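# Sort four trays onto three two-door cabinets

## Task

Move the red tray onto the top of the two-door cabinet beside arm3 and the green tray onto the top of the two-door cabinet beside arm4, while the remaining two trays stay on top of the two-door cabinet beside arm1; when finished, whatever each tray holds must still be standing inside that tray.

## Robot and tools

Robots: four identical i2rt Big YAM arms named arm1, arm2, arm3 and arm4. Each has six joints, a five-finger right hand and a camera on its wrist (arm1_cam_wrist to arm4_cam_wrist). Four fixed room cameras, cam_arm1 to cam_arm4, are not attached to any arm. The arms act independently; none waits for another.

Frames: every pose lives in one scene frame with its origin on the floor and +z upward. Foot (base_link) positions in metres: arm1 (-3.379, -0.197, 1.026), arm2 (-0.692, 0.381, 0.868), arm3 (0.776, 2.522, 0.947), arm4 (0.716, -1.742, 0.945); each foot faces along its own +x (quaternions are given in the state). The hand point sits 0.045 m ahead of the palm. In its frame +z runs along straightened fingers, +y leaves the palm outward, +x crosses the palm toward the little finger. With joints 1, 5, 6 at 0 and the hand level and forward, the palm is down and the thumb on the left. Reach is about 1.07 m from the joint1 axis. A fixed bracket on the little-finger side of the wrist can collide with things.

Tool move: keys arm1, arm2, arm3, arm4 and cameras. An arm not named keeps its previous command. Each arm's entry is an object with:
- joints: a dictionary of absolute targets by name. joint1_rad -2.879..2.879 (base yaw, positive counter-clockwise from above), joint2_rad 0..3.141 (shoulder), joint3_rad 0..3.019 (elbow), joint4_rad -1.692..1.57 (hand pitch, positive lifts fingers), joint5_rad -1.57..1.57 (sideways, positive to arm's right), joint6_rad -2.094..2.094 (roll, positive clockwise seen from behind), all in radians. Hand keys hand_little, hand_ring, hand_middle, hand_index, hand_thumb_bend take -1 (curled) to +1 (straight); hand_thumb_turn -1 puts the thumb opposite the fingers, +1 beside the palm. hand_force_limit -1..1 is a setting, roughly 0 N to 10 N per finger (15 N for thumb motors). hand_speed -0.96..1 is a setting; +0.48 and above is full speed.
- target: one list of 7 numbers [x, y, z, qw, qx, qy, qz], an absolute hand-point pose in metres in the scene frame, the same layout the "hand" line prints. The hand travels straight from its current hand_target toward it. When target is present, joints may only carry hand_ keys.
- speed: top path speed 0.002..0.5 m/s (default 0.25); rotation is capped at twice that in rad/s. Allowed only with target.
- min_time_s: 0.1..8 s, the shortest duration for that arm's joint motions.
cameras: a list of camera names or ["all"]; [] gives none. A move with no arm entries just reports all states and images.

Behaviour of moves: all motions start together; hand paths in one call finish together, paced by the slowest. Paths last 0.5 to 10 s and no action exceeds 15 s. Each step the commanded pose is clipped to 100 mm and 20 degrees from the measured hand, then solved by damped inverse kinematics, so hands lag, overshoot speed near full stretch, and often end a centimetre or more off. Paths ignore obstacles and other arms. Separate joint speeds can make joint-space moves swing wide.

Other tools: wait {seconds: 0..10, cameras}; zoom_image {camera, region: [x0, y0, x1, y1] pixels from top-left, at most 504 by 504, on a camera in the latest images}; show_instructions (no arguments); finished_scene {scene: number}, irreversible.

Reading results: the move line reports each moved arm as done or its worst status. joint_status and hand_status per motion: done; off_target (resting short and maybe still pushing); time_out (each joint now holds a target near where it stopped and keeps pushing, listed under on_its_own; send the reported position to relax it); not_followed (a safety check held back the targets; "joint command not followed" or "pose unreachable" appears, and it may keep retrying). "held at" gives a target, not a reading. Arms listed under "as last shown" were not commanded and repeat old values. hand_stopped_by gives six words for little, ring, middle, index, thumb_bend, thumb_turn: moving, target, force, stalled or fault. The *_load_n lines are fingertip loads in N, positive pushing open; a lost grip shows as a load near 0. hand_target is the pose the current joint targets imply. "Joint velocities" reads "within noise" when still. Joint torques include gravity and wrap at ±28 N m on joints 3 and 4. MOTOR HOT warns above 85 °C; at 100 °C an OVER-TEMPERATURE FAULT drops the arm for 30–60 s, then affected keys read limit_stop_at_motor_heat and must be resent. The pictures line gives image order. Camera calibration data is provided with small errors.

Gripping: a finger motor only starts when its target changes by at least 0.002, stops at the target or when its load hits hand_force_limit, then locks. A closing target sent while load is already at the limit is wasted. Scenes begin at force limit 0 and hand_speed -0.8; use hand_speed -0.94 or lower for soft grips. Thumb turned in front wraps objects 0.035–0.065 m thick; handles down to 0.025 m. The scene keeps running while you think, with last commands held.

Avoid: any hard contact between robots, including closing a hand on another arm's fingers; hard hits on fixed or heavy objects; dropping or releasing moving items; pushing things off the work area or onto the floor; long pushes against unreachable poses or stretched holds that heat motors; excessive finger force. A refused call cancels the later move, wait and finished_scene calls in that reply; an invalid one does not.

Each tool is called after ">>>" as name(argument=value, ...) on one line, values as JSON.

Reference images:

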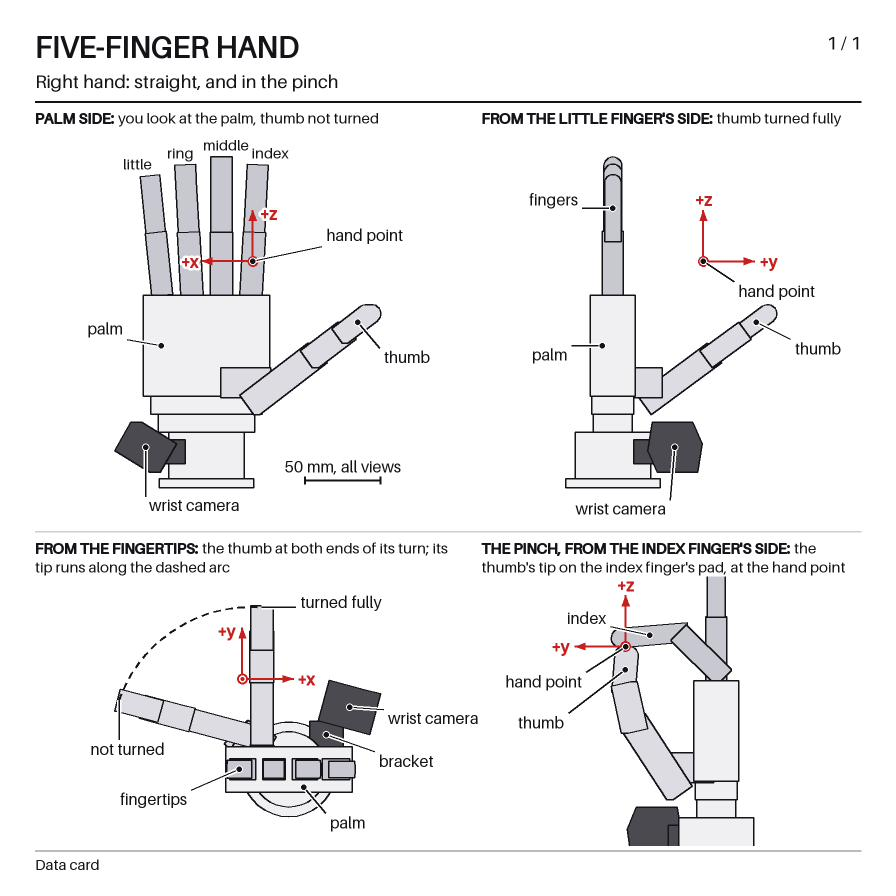

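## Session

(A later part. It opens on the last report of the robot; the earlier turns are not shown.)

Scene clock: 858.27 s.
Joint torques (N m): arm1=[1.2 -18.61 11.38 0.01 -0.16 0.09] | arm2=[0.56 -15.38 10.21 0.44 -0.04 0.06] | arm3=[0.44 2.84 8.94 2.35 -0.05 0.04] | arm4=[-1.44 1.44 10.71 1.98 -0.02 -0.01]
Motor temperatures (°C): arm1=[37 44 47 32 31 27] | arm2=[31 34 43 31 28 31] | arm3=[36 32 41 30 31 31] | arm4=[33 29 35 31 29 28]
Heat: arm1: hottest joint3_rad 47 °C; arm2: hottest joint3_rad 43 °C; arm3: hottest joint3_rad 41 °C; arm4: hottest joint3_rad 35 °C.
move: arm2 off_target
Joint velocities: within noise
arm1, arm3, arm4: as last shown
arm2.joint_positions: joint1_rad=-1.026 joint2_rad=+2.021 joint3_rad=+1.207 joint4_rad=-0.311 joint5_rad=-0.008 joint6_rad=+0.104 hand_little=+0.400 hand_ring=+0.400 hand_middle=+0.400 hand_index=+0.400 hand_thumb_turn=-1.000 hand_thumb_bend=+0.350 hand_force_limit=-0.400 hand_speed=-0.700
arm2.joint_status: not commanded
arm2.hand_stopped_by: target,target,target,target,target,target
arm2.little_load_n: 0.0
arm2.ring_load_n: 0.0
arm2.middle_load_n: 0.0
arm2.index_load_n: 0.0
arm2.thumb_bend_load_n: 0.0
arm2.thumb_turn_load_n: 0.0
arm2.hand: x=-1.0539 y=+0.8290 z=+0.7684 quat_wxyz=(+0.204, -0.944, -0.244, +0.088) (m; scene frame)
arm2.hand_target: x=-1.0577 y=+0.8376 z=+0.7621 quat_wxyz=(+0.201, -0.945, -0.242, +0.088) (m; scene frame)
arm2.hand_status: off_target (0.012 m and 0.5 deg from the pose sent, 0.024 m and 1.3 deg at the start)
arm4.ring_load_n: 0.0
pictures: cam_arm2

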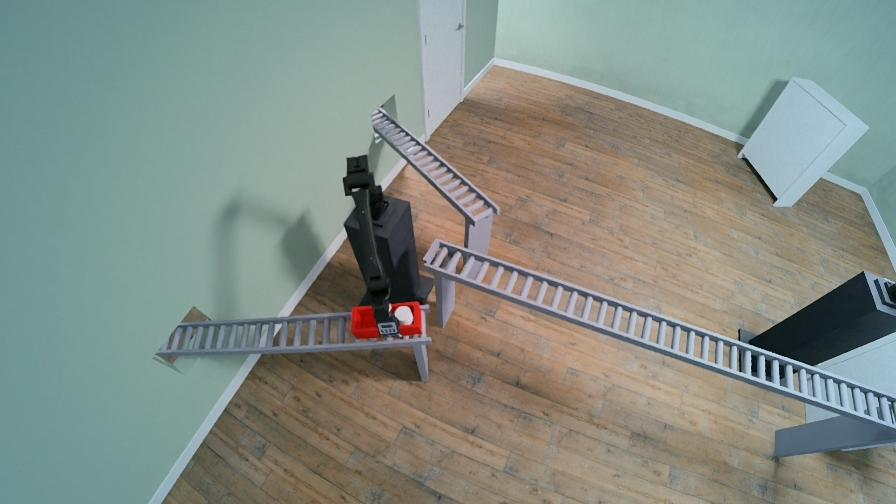

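>>> move(arm2={"target": [-1.07, 0.855, 0.92, 0.2004, -0.9452, -0.2419, 0.0882], "speed": 0.15}, cameras=["cam_arm2"])

>>> zoom_image(camera="cam_arm2", region=[330, 260, 450, 360])

Scene clock: 861.90 s.
Joint torques (N m): arm1=[1.14 -18.55 11.38 0.02 -0.16 0.09] | arm2=[1.03 -17.38 12.59 0.4 0.01 0.05] | arm3=[0.5 2.84 8.94 2.35 -0.05 0.04] | arm4=[-1.55 1.14 10.74 1.99 -0.03 0]
Motor temperatures (°C): arm1=[37 44 47 32 31 27] | arm2=[31 34 43 31 28 31] | arm3=[36 32 41 30 31 31] | arm4=[33 29 35 31 29 28]
Heat: arm1: hottest joint3_rad 47 °C; arm2: hottest joint3_rad 43 °C; arm3: hottest joint3_rad 41 °C; arm4: hottest joint3_rad 35 °C.
move: arm2 off_target
Joint velocities: within noise
arm1, arm3, arm4: as last shown
arm1.index_load_n: -0.5
arm2.joint_positions: joint1_rad=-1.026 joint2_rad=+1.859 joint3_rad=+1.391 joint4_rad=-0.693 joint5_rad=-0.008 joint6_rad=+0.104 hand_little=+0.400 hand_ring=+0.400 hand_middle=+0.400 hand_index=+0.400 hand_thumb_turn=-1.000 hand_thumb_bend=+0.350 hand_force_limit=-0.400 hand_speed=-0.700
arm2.joint_status: not commanded
arm2.hand_stopped_by: target,target,target,target,target,target
arm2.little_load_n: 0.0
arm2.ring_load_n: 0.0
arm2.middle_load_n: 0.0
arm2.index_load_n: 0.0
arm2.thumb_bend_load_n: 0.0
arm2.thumb_turn_load_n: 0.0
arm2.hand: x=-1.0612 y=+0.8431 z=+0.9042 quat_wxyz=(+0.188, -0.948, -0.245, +0.082) (m; scene frame)
arm2.hand_target: x=-1.0697 y=+0.8545 z=+0.9202 quat_wxyz=(+0.201, -0.945, -0.242, +0.088) (m; scene frame)
arm2.hand_status: off_target (0.022 m and 1.7 deg from the pose sent, 0.155 m and 0.5 deg at the start)
pictures: cam_arm2

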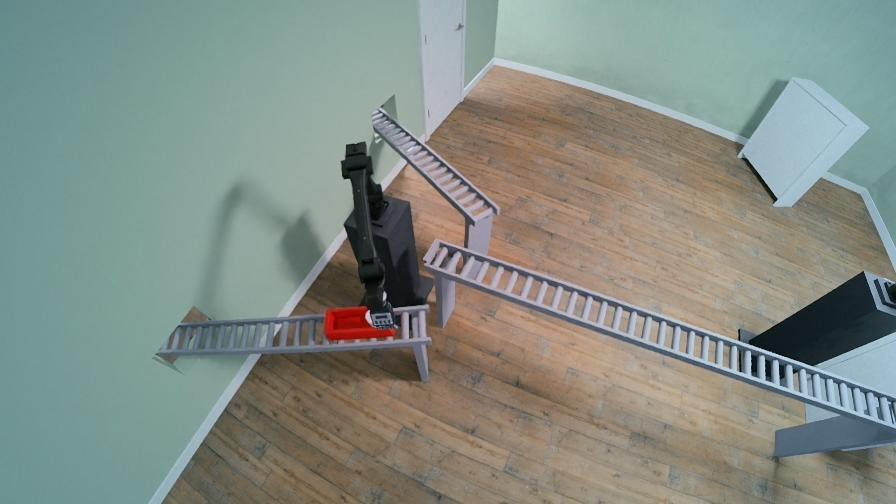

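Scaled by 4.200 from the camera's 896x504 image, which has a finer 1280x720 frame.

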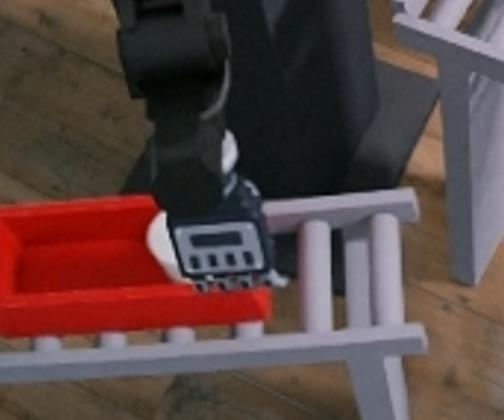

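>>> wait(seconds=0.5, cameras=["cam_arm2","cam_arm3"])

>>> zoom_image(camera="cam_arm3", region=[360, 160, 620, 400])

Scene clock: 866.70 s.
Joint torques (N m): arm1=[1.14 -18.55 11.38 0.02 -0.16 0.09] | arm2=[0.79 -17.9 12.49 0.36 0.04 0.1] | arm3=[0.5 2.84 8.94 2.35 -0.05 0.04] | arm4=[-1.61 1.49 10.84 1.92 -0.05 -0.03]
Motor temperatures (°C): arm1=[37 44 47 32 31 27] | arm2=[31 34 43 31 28 31] | arm3=[36 32 41 30 31 31] | arm4=[33 29 35 31 29 28]
Heat: arm1: hottest joint3_rad 47 °C; arm2: hottest joint3_rad 43 °C; arm3: hottest joint3_rad 41 °C; arm4: hottest joint3_rad 35 °C.
Joint velocities: within noise
arm1.joint_positions: joint1_rad=-1.588 joint2_rad=+2.032 joint3_rad=+1.515 joint4_rad=-0.605 joint5_rad=-0.071 joint6_rad=+0.139 hand_little=+0.400 hand_ring=+0.400 hand_middle=+0.400 hand_index=+0.399 hand_thumb_turn=-1.000 hand_thumb_bend=+0.400 hand_force_limit=-0.200 hand_speed=-0.700
arm1.joint_status: not commanded
arm1.hand_stopped_by: target,target,target,target,target,target
arm1.little_load_n: 0.0
arm1.ring_load_n: 0.0
arm1.middle_load_n: 0.0
arm1.index_load_n: 0.0
arm1.thumb_bend_load_n: 0.0
arm1.thumb_turn_load_n: 0.0
arm1.hand: x=-3.4443 y=+0.4498 z=+1.0047 quat_wxyz=(+0.212, -0.974, +0.051, +0.055) (m; scene frame)
arm1.hand_target: x=-3.4436 y=+0.4690 z=+1.0304 quat_wxyz=(+0.235, -0.969, +0.053, +0.058) (m; scene frame)
arm1.hand_status: not commanded
arm2.joint_positions: joint1_rad=-1.026 joint2_rad=+1.859 joint3_rad=+1.391 joint4_rad=-0.694 joint5_rad=-0.008 joint6_rad=+0.104 hand_little=+0.400 hand_ring=+0.400 hand_middle=+0.400 hand_index=+0.400 hand_thumb_turn=-1.000 hand_thumb_bend=+0.350 hand_force_limit=-0.400 hand_speed=-0.700
arm2.joint_status: not commanded
arm2.hand_stopped_by: target,target,target,target,target,target
arm2.little_load_n: 0.0
arm2.ring_load_n: 0.0
arm2.middle_load_n: 0.0
arm2.index_load_n: 0.0
arm2.thumb_bend_load_n: 0.0
arm2.thumb_turn_load_n: 0.0
arm2.hand: x=-1.0611 y=+0.8430 z=+0.9041 quat_wxyz=(+0.188, -0.948, -0.245, +0.082) (m; scene frame)
arm2.hand_target: x=-1.0696 y=+0.8545 z=+0.9202 quat_wxyz=(+0.201, -0.945, -0.242, +0.088) (m; scene frame)
arm2.hand_status: off_target (0.022 m and 1.7 deg from the pose sent, 0.155 m and 0.5 deg at the start)
arm3.joint_positions: joint1_rad=+0.779 joint2_rad=+0.641 joint3_rad=+1.564 joint4_rad=-1.264 joint5_rad=+0.008 joint6_rad=-1.053 hand_little=+1.000 hand_ring=+1.000 hand_middle=+1.000 hand_index=+1.000 hand_thumb_turn=+1.000 hand_thumb_bend=+1.000 hand_force_limit=+0.000 hand_speed=-0.800
arm3.joint_status: not commanded
arm3.hand_stopped_by: target,target,target,target,target,target
arm3.little_load_n: 0.0
arm3.ring_load_n: 0.0
arm3.middle_load_n: 0.0
arm3.index_load_n: 0.0
arm3.thumb_bend_load_n: 0.0
arm3.thumb_turn_load_n: 0.0
arm3.hand: x=+0.8657 y=+2.7212 z=+1.5231 quat_wxyz=(-0.461, +0.749, +0.317, +0.356) (m; scene frame)
arm3.hand_target: x=+0.8651 y=+2.7186 z=+1.5316 quat_wxyz=(-0.467, +0.743, +0.315, +0.361) (m; scene frame)
arm3.hand_status: not commanded
arm4.joint_positions: joint1_rad=-0.169 joint2_rad=+0.643 joint3_rad=+1.445 joint4_rad=-1.176 joint5_rad=+0.282 joint6_rad=-1.457 hand_little=+1.000 hand_ring=+1.000 hand_middle=+1.000 hand_index=+1.000 hand_thumb_turn=+1.000 hand_thumb_bend=+1.000 hand_force_limit=+0.000 hand_speed=-0.800
arm4.joint_status: not commanded
arm4.hand_stopped_by: target,target,target,target,target,target
arm4.little_load_n: 0.0
arm4.ring_load_n: 0.0
arm4.middle_load_n: 0.0
arm4.index_load_n: 0.0
arm4.thumb_bend_load_n: 0.0
arm4.thumb_turn_load_n: 0.0
arm4.hand: x=+0.8288 y=-1.9764 z=+1.5087 quat_wxyz=(+0.274, +0.719, -0.395, +0.502) (m; scene frame)
arm4.hand_target: x=+0.8266 y=-1.9746 z=+1.5201 quat_wxyz=(+0.276, +0.712, -0.393, +0.512) (m; scene frame)
arm4.hand_status: not commanded
wait: 0.50 s; at rest from the start
pictures: cam_arm2, cam_arm3

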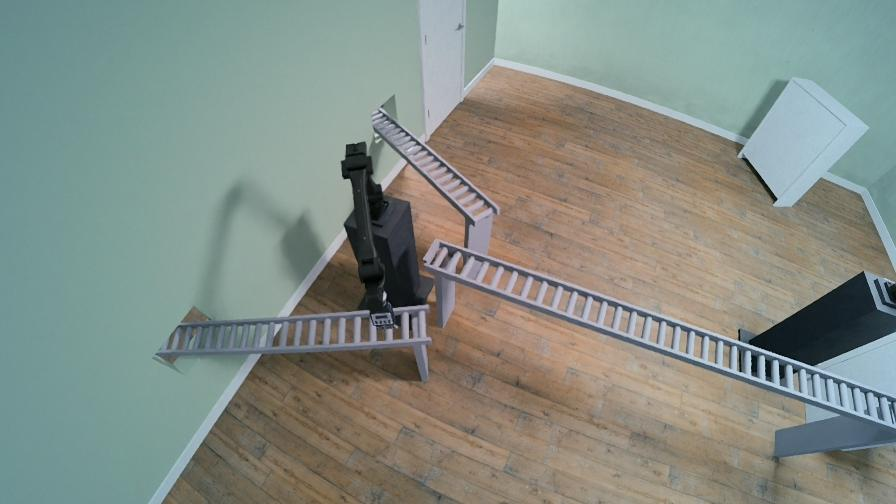

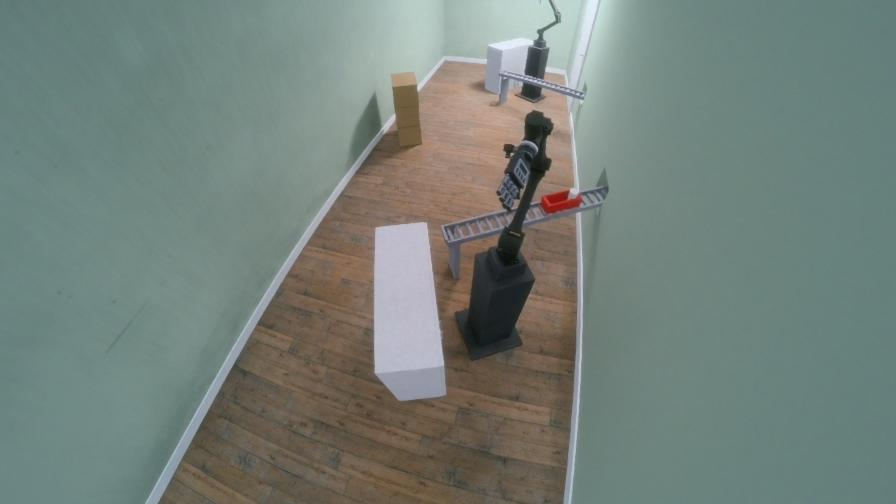

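Scaled by 1.938 from the camera's 896x504 image, which has a finer 1280x720 frame.

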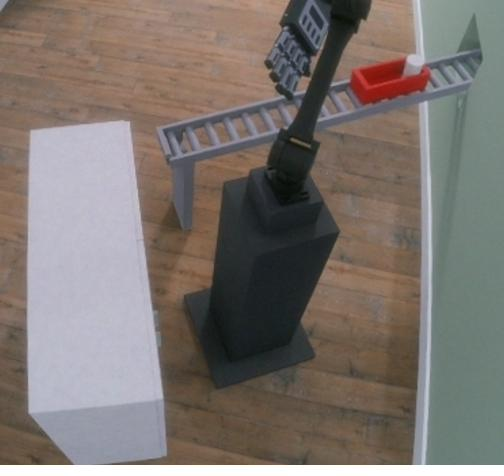

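>>> move(arm3={"joints": {"joint1_rad": -1.6, "joint2_rad": 1.45, "joint3_rad": 1.35, "joint4_rad": -0.95, "joint5_rad": 0, "joint6_rad": 0, "hand_speed": 0.0, "hand_little": 0.65, "hand_ring": 0.65, "hand_middle": 0.65, "hand_index": 0.65, "hand_thumb_turn": -1, "hand_thumb_bend": 0.4}, "min_time_s": 4}, cameras=["arm3_cam_wrist","cam_arm3"])

Scene clock: 885.87 s.
Joint torques (N m): arm1=[1.14 -18.61 11.38 0.01 -0.16 0.09] | arm2=[0.97 -17.73 12.56 0.39 0.01 0.06] | arm3=[0.56 -11.28 9.5 1.94 -0.17 0.2] | arm4=[-1.38 1.61 10.81 1.99 -0.01 -0.01]
Motor temperatures (°C): arm1=[37 44 47 32 31 27] | arm2=[31 36 44 31 28 31] | arm3=[36 32 41 29 31 31] | arm4=[33 29 35 31 29 28]
Heat: arm1: hottest joint3_rad 47 °C; arm2: hottest joint3_rad 44 °C; arm3: hottest joint3_rad 41 °C; arm4: hottest joint3_rad 35 °C.
move: arm3 done
Joint velocities: within noise
arm1, arm2, arm4: as last shown
arm1.index_load_n: 0.5
arm3.joint_positions: joint1_rad=-1.599 joint2_rad=+1.441 joint3_rad=+1.358 joint4_rad=-0.965 joint5_rad=+0.003 joint6_rad=-0.013 hand_little=+0.650 hand_ring=+0.650 hand_middle=+0.650 hand_index=+0.650 hand_thumb_turn=-1.000 hand_thumb_bend=+0.400 hand_force_limit=+0.000 hand_speed=+0.000
arm3.joint_status: all done
arm3.hand_stopped_by: target,target,target,target,target,target
arm3.little_load_n: 0.5
arm3.ring_load_n: 0.0
arm3.middle_load_n: 0.0
arm3.index_load_n: 0.0
arm3.thumb_bend_load_n: 0.0
arm3.thumb_turn_load_n: 0.0
arm3.hand: x=+1.0479 y=+2.0962 z=+1.1636 quat_wxyz=(-0.067, +0.251, -0.934, +0.245) (m; scene frame)
arm3.hand_target: x=+1.0500 y=+2.0943 z=+1.1571 quat_wxyz=(-0.069, +0.245, -0.936, +0.244) (m; scene frame)
arm3.hand_status: not commanded
pictures: arm3_cam_wrist, cam_arm3
camera_calibration:
arm3_cam_wrist: T_world_to_cam=[[-0.616161, 0.584162, -0.528299, 0.0452676], [0.49429, 0.809018, 0.318069, -2.58396], [0.613207, -0.0651515, -0.787231, 0.520738], [0, 0, 0, 1]] pos_world=[0.985795, 2.09795, 1.25573]

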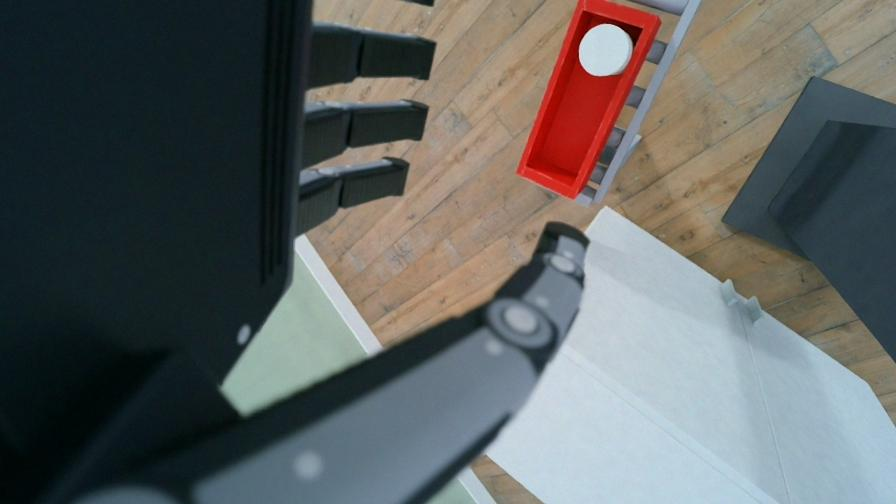

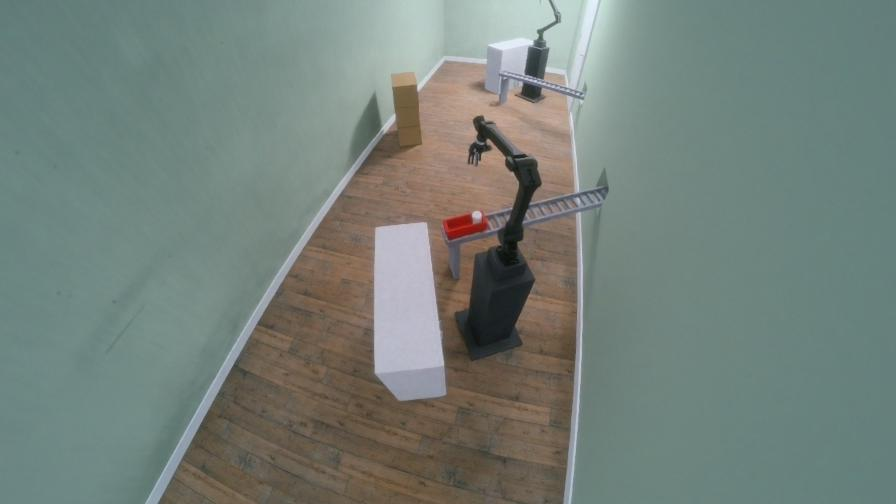

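>>> zoom_image(camera="arm3_cam_wrist", region=[480, 0, 740, 230])

>>> zoom_image(camera="cam_arm3", region=[360, 180, 540, 340])

Scaled by 1.938 from the camera's 896x504 image, which has a finer 1280x720 frame.

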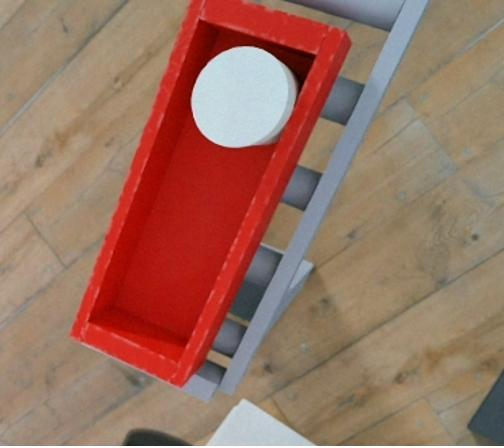

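Scaled by 2.800 from the camera's 896x504 image, which has a finer 1280x720 frame.

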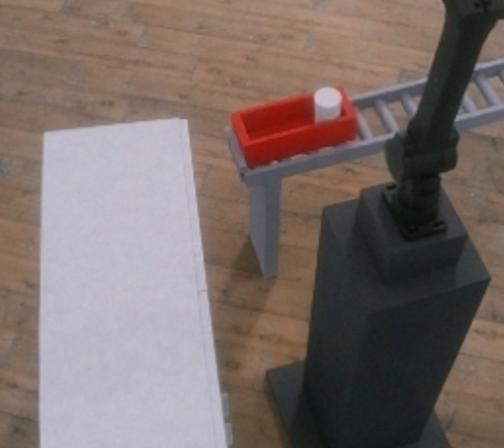

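>>> move(arm3={"target": [1.0988, 1.9453, 0.76, 0.0192, -0.2433, 0.9449, -0.2181], "speed": 0.2}, cameras=["arm3_cam_wrist","cam_arm3"])

>>> zoom_image(camera="cam_arm3", region=[400, 180, 520, 280])

Scene clock: 899.43 s.
Joint torques (N m): arm1=[1.14 -18.61 11.38 0.01 -0.16 0.08] | arm2=[0.62 -18.32 12.6 0.43 0.03 0.11] | arm3=[-0.21 -18.9 10.63 1.46 0.11 -0.08] | arm4=[-1.2 1.14 10.73 2.04 -0.02 -0.02]
Motor temperatures (°C): arm1=[37 44 47 32 31 27] | arm2=[31 37 45 31 28 31] | arm3=[36 32 42 29 31 31] | arm4=[33 29 35 31 29 28]
Heat: arm1: hottest joint3_rad 47 °C; arm2: hottest joint3_rad 45 °C; arm3: hottest joint3_rad 42 °C; arm4: hottest joint3_rad 35 °C.
move: arm3 off_target
Joint velocities: within noise
arm1, arm2, arm4: as last shown
arm1.ring_load_n: 0.5
arm1.index_load_n: 0.0
arm2.ring_load_n: -0.5
arm3.joint_positions: joint1_rad=-1.616 joint2_rad=+2.312 joint3_rad=+1.499 joint4_rad=-0.345 joint5_rad=+0.069 joint6_rad=-0.023 hand_little=+0.650 hand_ring=+0.650 hand_middle=+0.650 hand_index=+0.650 hand_thumb_turn=-1.000 hand_thumb_bend=+0.400 hand_force_limit=+0.000 hand_speed=+0.000
arm3.joint_status: not commanded
arm3.hand_stopped_by: target,target,target,target,target,target
arm3.little_load_n: 0.0
arm3.ring_load_n: 0.0
arm3.middle_load_n: 0.0
arm3.index_load_n: 0.0
arm3.thumb_bend_load_n: 0.0
arm3.thumb_turn_load_n: 0.0
arm3.hand: x=+1.0978 y=+1.9672 z=+0.7568 quat_wxyz=(-0.019, +0.245, -0.948, +0.202) (m; scene frame)
arm3.hand_target: x=+1.0984 y=+1.9459 z=+0.7606 quat_wxyz=(-0.019, +0.243, -0.945, +0.218) (m; scene frame)
arm3.hand_status: off_target (0.022 m and 1.9 deg from the pose sent, 0.434 m and 6.5 deg at the start)
pictures: arm3_cam_wrist, cam_arm3
camera_calibration:
arm3_cam_wrist: T_world_to_cam=[[-0.646702, 0.637708, -0.418455, -0.218525], [0.557089, 0.769638, 0.311944, -2.36176], [0.520988, -0.0313819, -0.852987, 0.246092], [0, 0, 0, 1]] pos_world=[1.04618, 1.96478, 0.855207]

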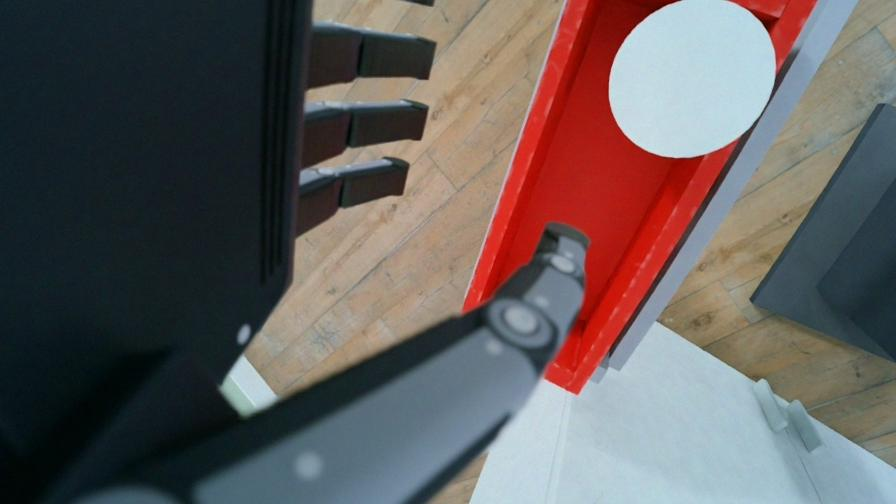

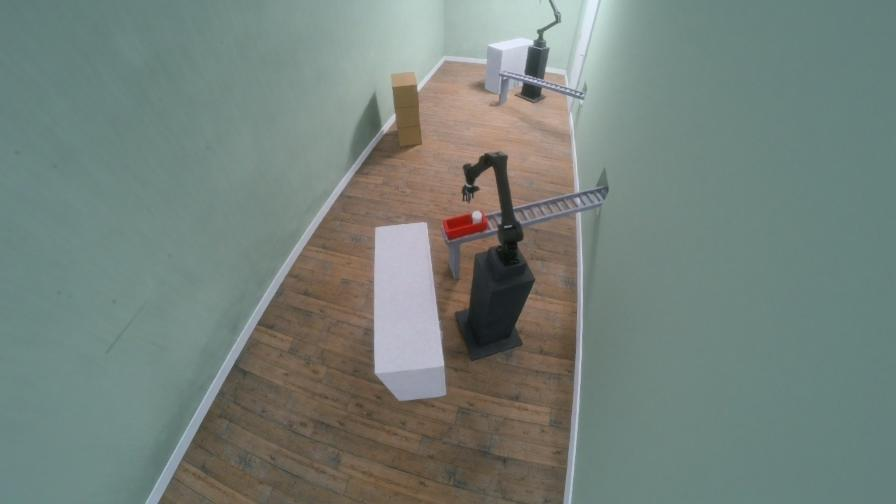

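Scaled by 4.200 from the camera's 896x504 image, which has a finer 1280x720 frame.

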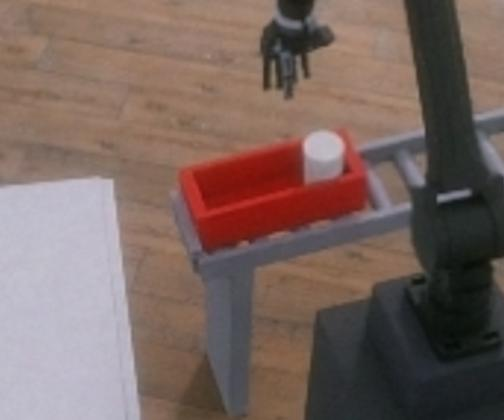

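>>> move(arm3={"target": [1.096, 1.945, 0.63, 0.0192, -0.2433, 0.9449, -0.2181], "speed": 0.1}, cameras=["arm3_cam_wrist","cam_arm3"])

>>> zoom_image(camera="cam_arm3", region=[400, 180, 520, 280])

Scene clock: 908.17 s.
Joint torques (N m): arm1=[1.14 -18.61 11.38 0.01 -0.16 0.09] | arm2=[0.85 -17.85 12.63 0.39 0.03 0.09] | arm3=[-0.26 -19.37 9.02 1.7 0 -0.08] | arm4=[-1.14 1.32 10.81 1.99 -0.05 -0.01]
Motor temperatures (°C): arm1=[37 44 47 32 31 27] | arm2=[31 37 45 31 28 31] | arm3=[36 33 43 29 31 31] | arm4=[33 29 35 31 29 28]
Heat: arm1: hottest joint3_rad 47 °C; arm2: hottest joint3_rad 45 °C; arm3: hottest joint3_rad 43 °C; arm4: hottest joint3_rad 35 °C.
move: arm3 off_target
Joint velocities: within noise
arm1, arm2, arm4: as last shown
arm1.ring_load_n: 0.0
arm2.ring_load_n: 0.0
arm3.joint_positions: joint1_rad=-1.622 joint2_rad=+2.572 joint3_rad=+1.600 joint4_rad=-0.182 joint5_rad=+0.069 joint6_rad=-0.029 hand_little=+0.650 hand_ring=+0.650 hand_middle=+0.650 hand_index=+0.650 hand_thumb_turn=-1.000 hand_thumb_bend=+0.400 hand_force_limit=+0.000 hand_speed=+0.000
arm3.joint_status: not commanded
arm3.hand_stopped_by: target,target,target,target,target,target
arm3.little_load_n: 0.0
arm3.ring_load_n: 0.0
arm3.middle_load_n: 0.0
arm3.index_load_n: 0.0
arm3.thumb_bend_load_n: 0.0
arm3.thumb_turn_load_n: 0.0
arm3.hand: x=+1.0966 y=+1.9636 z=+0.6324 quat_wxyz=(-0.018, +0.245, -0.948, +0.204) (m; scene frame)
arm3.hand_target: x=+1.0956 y=+1.9456 z=+0.6305 quat_wxyz=(-0.019, +0.243, -0.945, +0.218) (m; scene frame)
arm3.hand_status: off_target (0.019 m and 1.7 deg from the pose sent, 0.129 m and 1.9 deg at the start)
pictures: arm3_cam_wrist, cam_arm3
camera_calibration:
arm3_cam_wrist: T_world_to_cam=[[-0.646465, 0.63621, -0.421093, -0.264694], [0.55755, 0.770705, 0.308467, -2.31985], [0.520788, -0.0353673, -0.852953, 0.148504], [0, 0, 0, 1]] pos_world=[1.04498, 1.96157, 0.730803]

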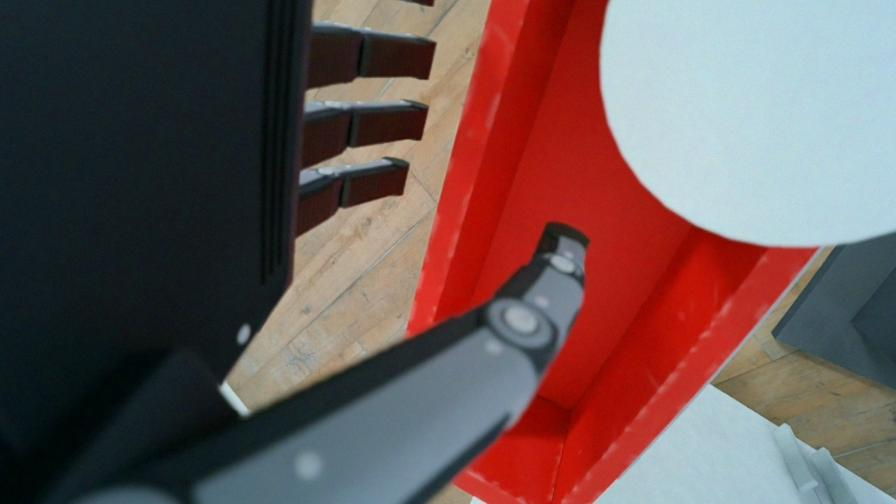

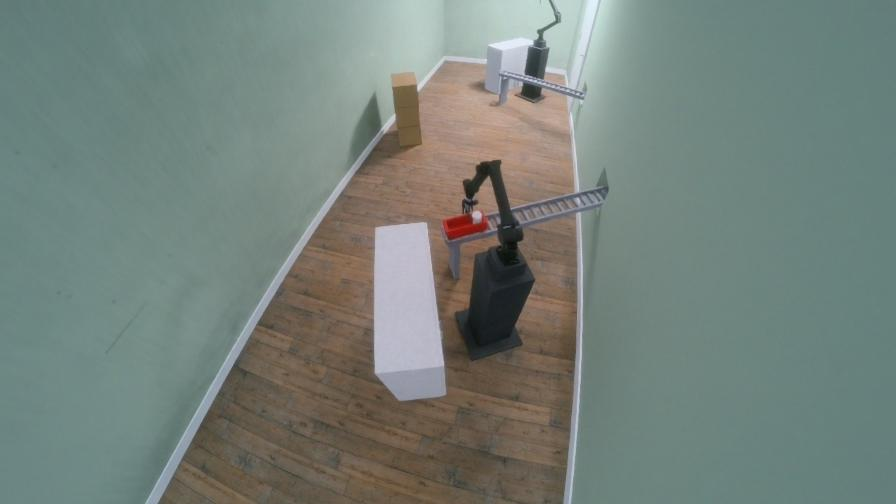

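Scaled by 4.200 from the camera's 896x504 image, which has a finer 1280x720 frame.

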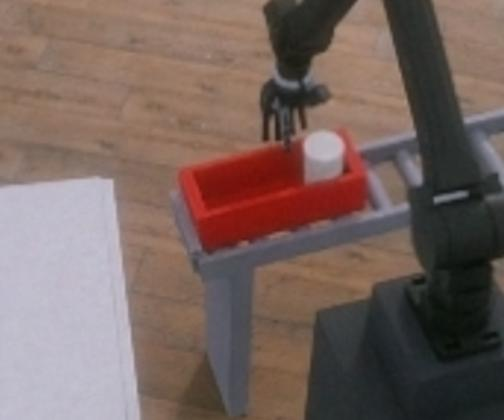

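>>> move(arm3={"target": [1.103, 1.931, 0.563, 0.0192, -0.2433, 0.9449, -0.2181], "speed": 0.06}, cameras=["arm3_cam_wrist","cam_arm3"])

>>> zoom_image(camera="cam_arm3", region=[400, 180, 520, 280])

Scene clock: 914.07 s.
Joint torques (N m): arm1=[1.14 -18.55 11.4 0.02 -0.16 0.09] | arm2=[0.91 -17.55 12.53 0.35 0.03 0.07] | arm3=[-0.32 -19.72 9.09 1.51 -0.04 -0.07] | arm4=[-1.38 1.38 10.86 1.94 -0.04 -0.01]
Motor temperatures (°C): arm1=[37 44 47 32 31 27] | arm2=[31 37 45 31 28 31] | arm3=[36 34 43 29 31 31] | arm4=[33 29 35 31 29 28]
Heat: arm1: hottest joint3_rad 47 °C; arm2: hottest joint3_rad 45 °C; arm3: hottest joint3_rad 43 °C; arm4: hottest joint3_rad 35 °C.
move: arm3 off_target
Joint velocities: within noise
arm1, arm2, arm4: as last shown
arm2.middle_load_n: 0.5
arm3.joint_positions: joint1_rad=-1.623 joint2_rad=+2.742 joint3_rad=+1.767 joint4_rad=-0.168 joint5_rad=+0.069 joint6_rad=-0.030 hand_little=+0.650 hand_ring=+0.650 hand_middle=+0.650 hand_index=+0.650 hand_thumb_turn=-1.000 hand_thumb_bend=+0.400 hand_force_limit=+0.000 hand_speed=+0.000
arm3.joint_status: not commanded
arm3.hand_stopped_by: target,target,target,target,target,target
arm3.little_load_n: 0.0
arm3.ring_load_n: 0.0
arm3.middle_load_n: 0.0
arm3.index_load_n: 0.0
arm3.thumb_bend_load_n: 0.0
arm3.thumb_turn_load_n: 0.0
arm3.hand: x=+1.1063 y=+1.9452 z=+0.5694 quat_wxyz=(-0.019, +0.245, -0.947, +0.208) (m; scene frame)
arm3.hand_target: x=+1.1028 y=+1.9314 z=+0.5637 quat_wxyz=(-0.019, +0.243, -0.945, +0.218) (m; scene frame)
arm3.hand_status: off_target (0.016 m and 1.1 deg from the pose sent, 0.077 m and 1.7 deg at the start)
arm4.middle_load_n: -0.5
arm4.thumb_turn_load_n: -0.5
pictures: arm3_cam_wrist, cam_arm3
camera_calibration:
arm3_cam_wrist: T_world_to_cam=[[-0.644555, 0.632517, -0.429501, -0.263456], [0.556423, 0.773345, 0.30386, -2.29297], [0.524349, -0.0431295, -0.850411, 0.0989105], [0, 0, 0, 1]] pos_world=[1.05419, 1.94416, 0.667702]

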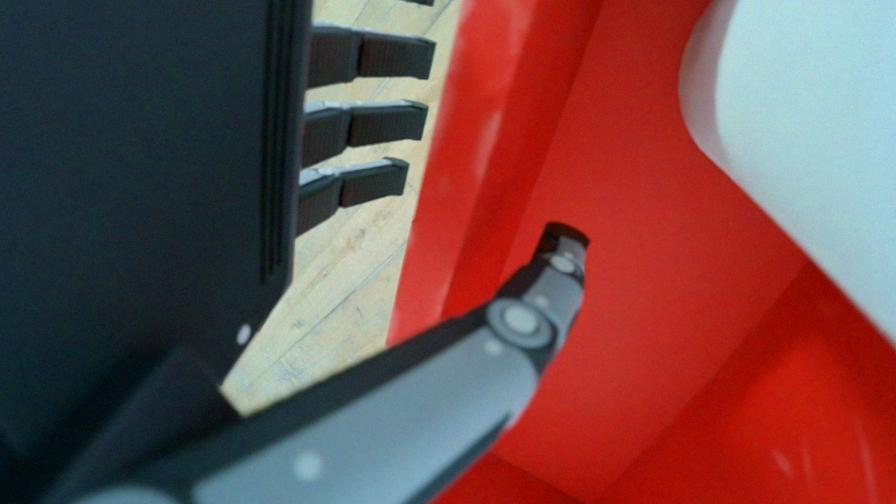

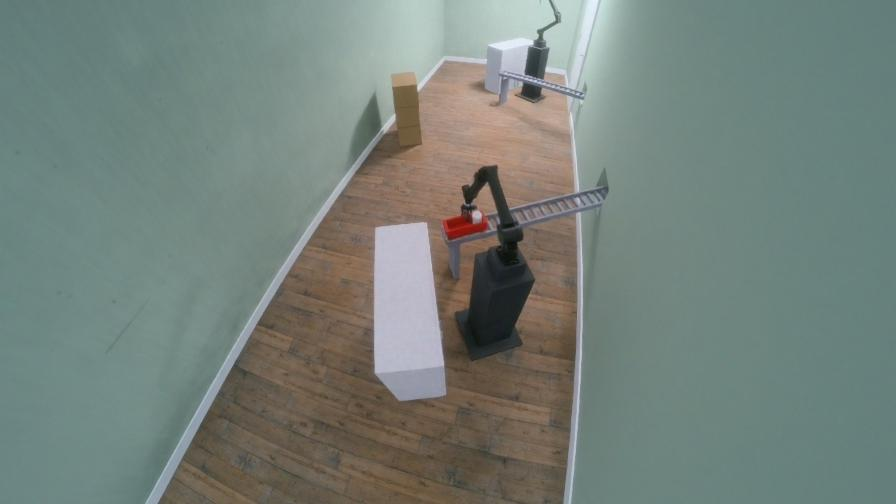

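Scaled by 4.200 from the camera's 896x504 image, which has a finer 1280x720 frame.

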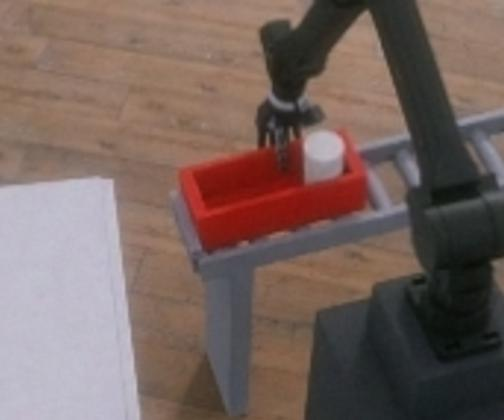

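>>> move(arm3={"joints": {"hand_speed": -0.9, "hand_force_limit": -0.4, "hand_index": 0.17, "hand_middle": 0.2, "hand_ring": 0.2, "hand_little": 0.2}})

>>> move(arm3={"joints": {"hand_speed": -0.92, "hand_force_limit": 0.0, "hand_thumb_bend": -0.7}}, cameras=["arm3_cam_wrist","cam_arm3"])

Scene clock: 919.57 s.
Joint torques (N m): arm1=[1.2 -18.61 11.38 0.01 -0.16 0.09] | arm2=[0.91 -18.14 12.67 0.36 0.01 0.07] | arm3=[-0.26 -19.78 8.51 1.46 -0.03 -0.08] | arm4=[-1.44 1.32 10.82 1.94 -0.01 -0.01]
Motor temperatures (°C): arm1=[37 44 47 32 31 27] | arm2=[31 37 45 31 28 31] | arm3=[36 34 43 29 31 31] | arm4=[33 29 35 31 29 28]
Heat: arm1: hottest joint3_rad 47 °C; arm2: hottest joint3_rad 45 °C; arm3: hottest joint3_rad 43 °C; arm4: hottest joint3_rad 35 °C.
move: arm3 done
Joint velocities: within noise
arm1, arm2, arm4: as last shown
arm2.middle_load_n: 0.0
arm3.joint_positions: joint1_rad=-1.623 joint2_rad=+2.743 joint3_rad=+1.773 joint4_rad=-0.167 joint5_rad=+0.069 joint6_rad=-0.030 hand_little=+0.200 hand_ring=+0.200 hand_middle=+0.200 hand_index=+0.170 hand_thumb_turn=-1.000 hand_thumb_bend=+0.400 hand_force_limit=-0.400 hand_speed=-0.900
arm3.joint_status: all done
arm3.hand_stopped_by: target,target,target,target,target,target
arm3.little_load_n: 0.0
arm3.ring_load_n: 0.0
arm3.middle_load_n: 0.5
arm3.index_load_n: 0.5
arm3.thumb_bend_load_n: 0.0
arm3.thumb_turn_load_n: 0.0
arm3.hand: x=+1.1082 y=+1.9417 z=+0.5710 quat_wxyz=(-0.020, +0.244, -0.946, +0.212) (m; scene frame)
arm3.hand_target: x=+1.1027 y=+1.9317 z=+0.5635 quat_wxyz=(-0.019, +0.243, -0.945, +0.218) (m; scene frame)
arm3.hand_status: not commanded
arm4.middle_load_n: 0.0
arm4.thumb_turn_load_n: 0.0
pictures: none

Scene clock: 924.20 s.
Joint torques (N m): arm1=[1.14 -18.61 11.38 -0.01 -0.16 0.09] | arm2=[0.44 -17.85 12.38 0.38 0.04 0.06] | arm3=[-0.32 -19.78 8.46 1.85 0 -0.03] | arm4=[-1.14 1.26 10.81 2.02 -0.05 -0.01]
Motor temperatures (°C): arm1=[37 44 47 32 31 27] | arm2=[31 37 45 31 28 31] | arm3=[36 35 43 29 31 31] | arm4=[33 29 35 31 29 28]
Heat: arm1: hottest joint3_rad 47 °C; arm2: hottest joint3_rad 45 °C; arm3: hottest joint3_rad 43 °C; arm4: hottest joint3_rad 35 °C.
move: arm3 off_target
Joint velocities: within noise
arm1, arm2, arm4: as last shown
arm3.joint_positions: joint1_rad=-1.623 joint2_rad=+2.743 joint3_rad=+1.773 joint4_rad=-0.176 joint5_rad=+0.069 joint6_rad=-0.035 hand_little=+0.200 hand_ring=+0.200 hand_middle=+0.200 hand_index=+0.170 hand_thumb_turn=-1.000 hand_thumb_bend=+0.177 hand_force_limit=+0.000 hand_speed=-0.920
arm3.joint_status: hand_thumb_bend off_target (ended at +0.177, target -0.700); the others done
arm3.hand_stopped_by: target,target,target,target,force,target
arm3.little_load_n: 0.0
arm3.ring_load_n: 0.0
arm3.middle_load_n: 0.0
arm3.index_load_n: 0.5
arm3.thumb_bend_load_n: 7.0
arm3.thumb_turn_load_n: 0.5
arm3.hand: x=+1.1067 y=+1.9440 z=+0.5705 quat_wxyz=(-0.019, +0.247, -0.946, +0.208) (m; scene frame)
arm3.hand_target: x=+1.1027 y=+1.9316 z=+0.5635 quat_wxyz=(-0.019, +0.243, -0.945, +0.218) (m; scene frame)
arm3.hand_status: not commanded
pictures: arm3_cam_wrist, cam_arm3
camera_calibration:
arm3_cam_wrist: T_world_to_cam=[[-0.648588, 0.630016, -0.427099, -0.254027], [0.553543, 0.775571, 0.303445, -2.29347], [0.522421, -0.0396065, -0.851767, 0.095509], [0, 0, 0, 1]] pos_world=[1.05488, 1.94257, 0.668799]

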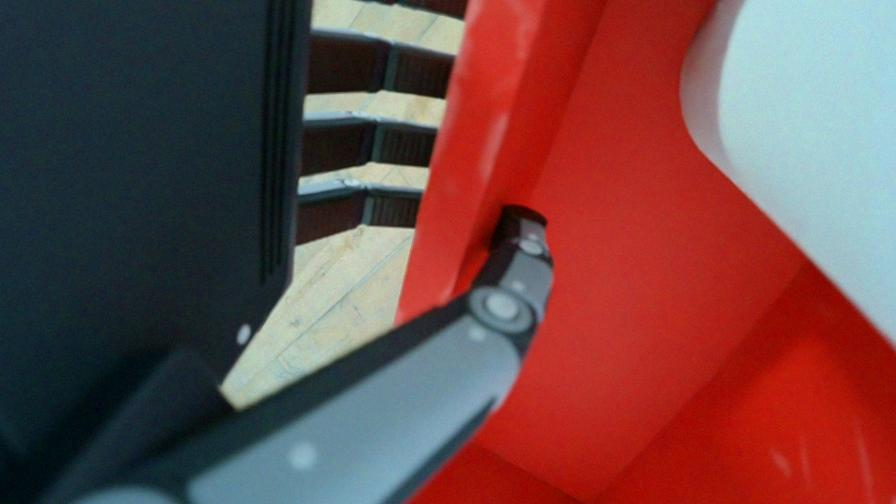

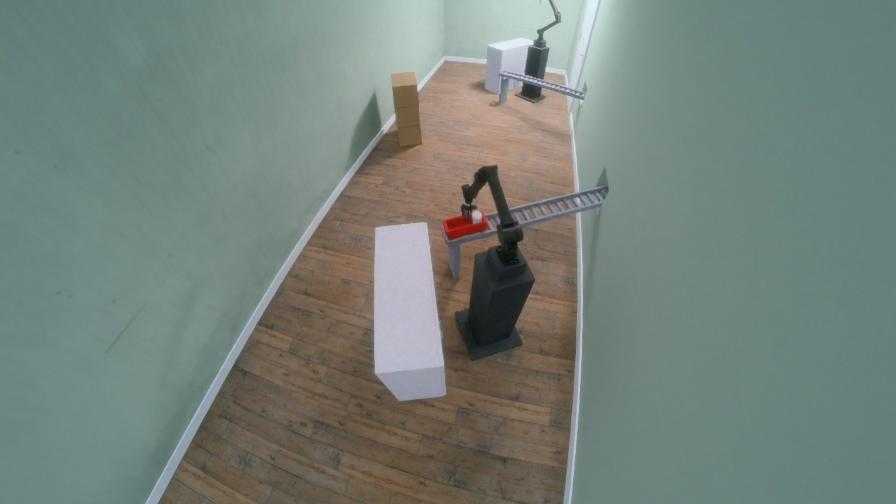

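>>> move(arm3={"joints": {"hand_speed": -0.93, "hand_force_limit": -0.4, "hand_index": -0.1, "hand_middle": -0.1, "hand_ring": 0.0, "hand_little": 0.0}})

>>> move(arm3={"joints": {"hand_speed": -0.93, "hand_force_limit": 0.0, "hand_thumb_bend": -0.6}}, cameras=["arm3_cam_wrist","cam_arm3"])

Scene clock: 927.37 s.
Joint torques (N m): arm1=[1.2 -18.55 11.38 0.01 -0.16 0.08] | arm2=[0.85 -18.08 12.45 0.4 0.03 0.07] | arm3=[-0.26 -19.72 8.47 1.85 0.01 -0.01] | arm4=[-1.03 1.44 10.73 2 -0.04 -0.02]
Motor temperatures (°C): arm1=[37 44 47 32 31 27] | arm2=[31 37 45 31 28 31] | arm3=[36 35 43 29 31 31] | arm4=[33 29 35 31 29 28]
Heat: arm1: hottest joint3_rad 47 °C; arm2: hottest joint3_rad 45 °C; arm3: hottest joint3_rad 43 °C; arm4: hottest joint3_rad 35 °C.
move: arm3 off_target
Joint velocities: within noise
arm1, arm2, arm4: as last shown
arm1.thumb_bend_load_n: -0.5
arm2.middle_load_n: -0.5
arm3.joint_positions: joint1_rad=-1.623 joint2_rad=+2.743 joint3_rad=+1.773 joint4_rad=-0.176 joint5_rad=+0.068 joint6_rad=-0.036 hand_little=+0.000 hand_ring=+0.077 hand_middle=+0.142 hand_index=+0.080 hand_thumb_turn=-1.000 hand_thumb_bend=+0.178 hand_force_limit=-0.400 hand_speed=-0.930
arm3.joint_status: hand_ring off_target (ended at +0.077, target +0.000); hand_middle off_target (ended at +0.142, target -0.100); hand_index off_target (ended at +0.080, target -0.100); the others done
arm3.hand_stopped_by: target,force,force,force,force,target
arm3.little_load_n: 0.0
arm3.ring_load_n: 4.5
arm3.middle_load_n: 0.5
arm3.index_load_n: 2.5
arm3.thumb_bend_load_n: 9.5
arm3.thumb_turn_load_n: 1.5
arm3.hand: x=+1.1067 y=+1.9440 z=+0.5705 quat_wxyz=(-0.019, +0.247, -0.946, +0.208) (m; scene frame)
arm3.hand_target: x=+1.1027 y=+1.9316 z=+0.5636 quat_wxyz=(-0.019, +0.243, -0.945, +0.218) (m; scene frame)
arm3.hand_status: not commanded
pictures: none

Scene clock: 927.67 s.
Joint torques (N m): arm1=[1.14 -18.55 11.38 0.01 -0.16 0.08] | arm2=[0.91 -18.02 12.51 0.38 0 0.07] | arm3=[-0.26 -19.78 8.47 1.87 0.01 -0.01] | arm4=[-1.26 1.44 10.78 2 -0.04 0]
Motor temperatures (°C): arm1=[37 44 47 32 31 27] | arm2=[31 37 45 31 28 31] | arm3=[36 35 43 29 31 31] | arm4=[33 29 35 31 29 28]
Heat: arm1: hottest joint3_rad 47 °C; arm2: hottest joint3_rad 45 °C; arm3: hottest joint3_rad 43 °C; arm4: hottest joint3_rad 35 °C.
move: arm3 off_target
Joint velocities: within noise
arm1.joint_positions: joint1_rad=-1.588 joint2_rad=+2.032 joint3_rad=+1.515 joint4_rad=-0.605 joint5_rad=-0.071 joint6_rad=+0.139 hand_little=+0.400 hand_ring=+0.400 hand_middle=+0.400 hand_index=+0.399 hand_thumb_turn=-1.000 hand_thumb_bend=+0.400 hand_force_limit=-0.200 hand_speed=-0.700
arm1.joint_status: not commanded
arm1.hand_stopped_by: target,target,target,target,target,target
arm1.little_load_n: 0.0
arm1.ring_load_n: 0.0
arm1.middle_load_n: 0.0
arm1.index_load_n: 0.0
arm1.thumb_bend_load_n: 0.0
arm1.thumb_turn_load_n: 0.0
arm1.hand: x=-3.4443 y=+0.4498 z=+1.0047 quat_wxyz=(+0.212, -0.974, +0.051, +0.055) (m; scene frame)
arm1.hand_target: x=-3.4436 y=+0.4690 z=+1.0304 quat_wxyz=(+0.235, -0.969, +0.053, +0.058) (m; scene frame)
arm1.hand_status: not commanded
arm2.joint_positions: joint1_rad=-1.026 joint2_rad=+1.859 joint3_rad=+1.391 joint4_rad=-0.694 joint5_rad=-0.008 joint6_rad=+0.104 hand_little=+0.400 hand_ring=+0.400 hand_middle=+0.400 hand_index=+0.400 hand_thumb_turn=-1.000 hand_thumb_bend=+0.350 hand_force_limit=-0.400 hand_speed=-0.700
arm2.joint_status: not commanded
arm2.hand_stopped_by: target,target,target,target,target,target
arm2.little_load_n: 0.0
arm2.ring_load_n: 0.0
arm2.middle_load_n: 0.0
arm2.index_load_n: 0.0
arm2.thumb_bend_load_n: 0.0
arm2.thumb_turn_load_n: 0.0
arm2.hand: x=-1.0611 y=+0.8430 z=+0.9041 quat_wxyz=(+0.188, -0.948, -0.245, +0.082) (m; scene frame)
arm2.hand_target: x=-1.0696 y=+0.8545 z=+0.9202 quat_wxyz=(+0.201, -0.945, -0.242, +0.088) (m; scene frame)
arm2.hand_status: not commanded
arm3.joint_positions: joint1_rad=-1.623 joint2_rad=+2.743 joint3_rad=+1.773 joint4_rad=-0.176 joint5_rad=+0.068 joint6_rad=-0.036 hand_little=+0.000 hand_ring=+0.077 hand_middle=+0.142 hand_index=+0.080 hand_thumb_turn=-1.000 hand_thumb_bend=+0.178 hand_force_limit=+0.000 hand_speed=-0.930
arm3.joint_status: hand_thumb_bend off_target (ended at +0.178, target -0.600); the others done
arm3.hand_stopped_by: target,force,force,force,force,target
arm3.little_load_n: 0.0
arm3.ring_load_n: 4.5
arm3.middle_load_n: 0.5
arm3.index_load_n: 2.5
arm3.thumb_bend_load_n: 9.5
arm3.thumb_turn_load_n: 1.0
arm3.hand: x=+1.1067 y=+1.9440 z=+0.5705 quat_wxyz=(-0.019, +0.247, -0.946, +0.208) (m; scene frame)
arm3.hand_target: x=+1.1027 y=+1.9316 z=+0.5636 quat_wxyz=(-0.019, +0.243, -0.945, +0.218) (m; scene frame)
arm3.hand_status: not commanded
arm4.joint_positions: joint1_rad=-0.169 joint2_rad=+0.643 joint3_rad=+1.445 joint4_rad=-1.176 joint5_rad=+0.282 joint6_rad=-1.457 hand_little=+1.000 hand_ring=+1.000 hand_middle=+1.000 hand_index=+1.000 hand_thumb_turn=+1.000 hand_thumb_bend=+1.000 hand_force_limit=+0.000 hand_speed=-0.800
arm4.joint_status: not commanded
arm4.hand_stopped_by: target,target,target,target,target,target
arm4.little_load_n: 0.0
arm4.ring_load_n: 0.0
arm4.middle_load_n: 0.0
arm4.index_load_n: 0.0
arm4.thumb_bend_load_n: 0.0
arm4.thumb_turn_load_n: 0.0
arm4.hand: x=+0.8288 y=-1.9764 z=+1.5087 quat_wxyz=(+0.274, +0.719, -0.395, +0.502) (m; scene frame)
arm4.hand_target: x=+0.8266 y=-1.9746 z=+1.5201 quat_wxyz=(+0.276, +0.712, -0.393, +0.512) (m; scene frame)
arm4.hand_status: not commanded
pictures: arm3_cam_wrist, cam_arm3
camera_calibration:
arm3_cam_wrist: T_world_to_cam=[[-0.649141, 0.629483, -0.427045, -0.252381], [0.55288, 0.77603, 0.303482, -2.2936], [0.522437, -0.0391017, -0.851781, 0.0945174], [0, 0, 0, 1]] pos_world=[1.05488, 1.94247, 0.668799]

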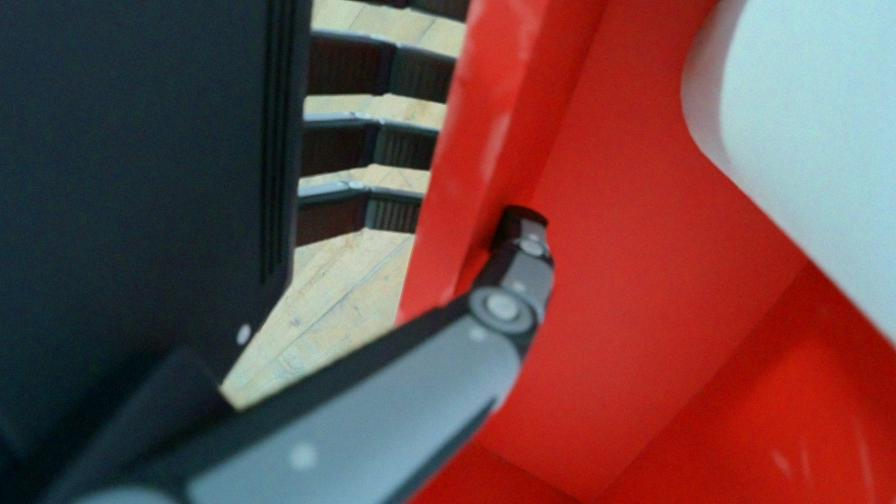

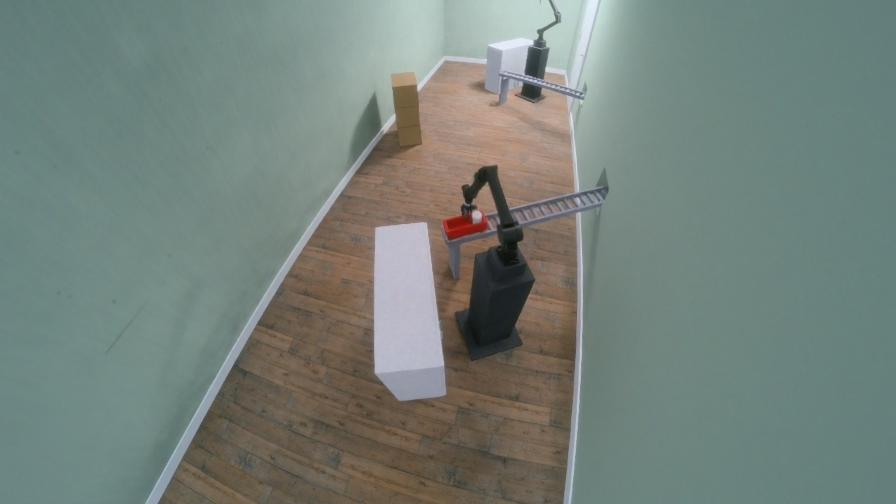

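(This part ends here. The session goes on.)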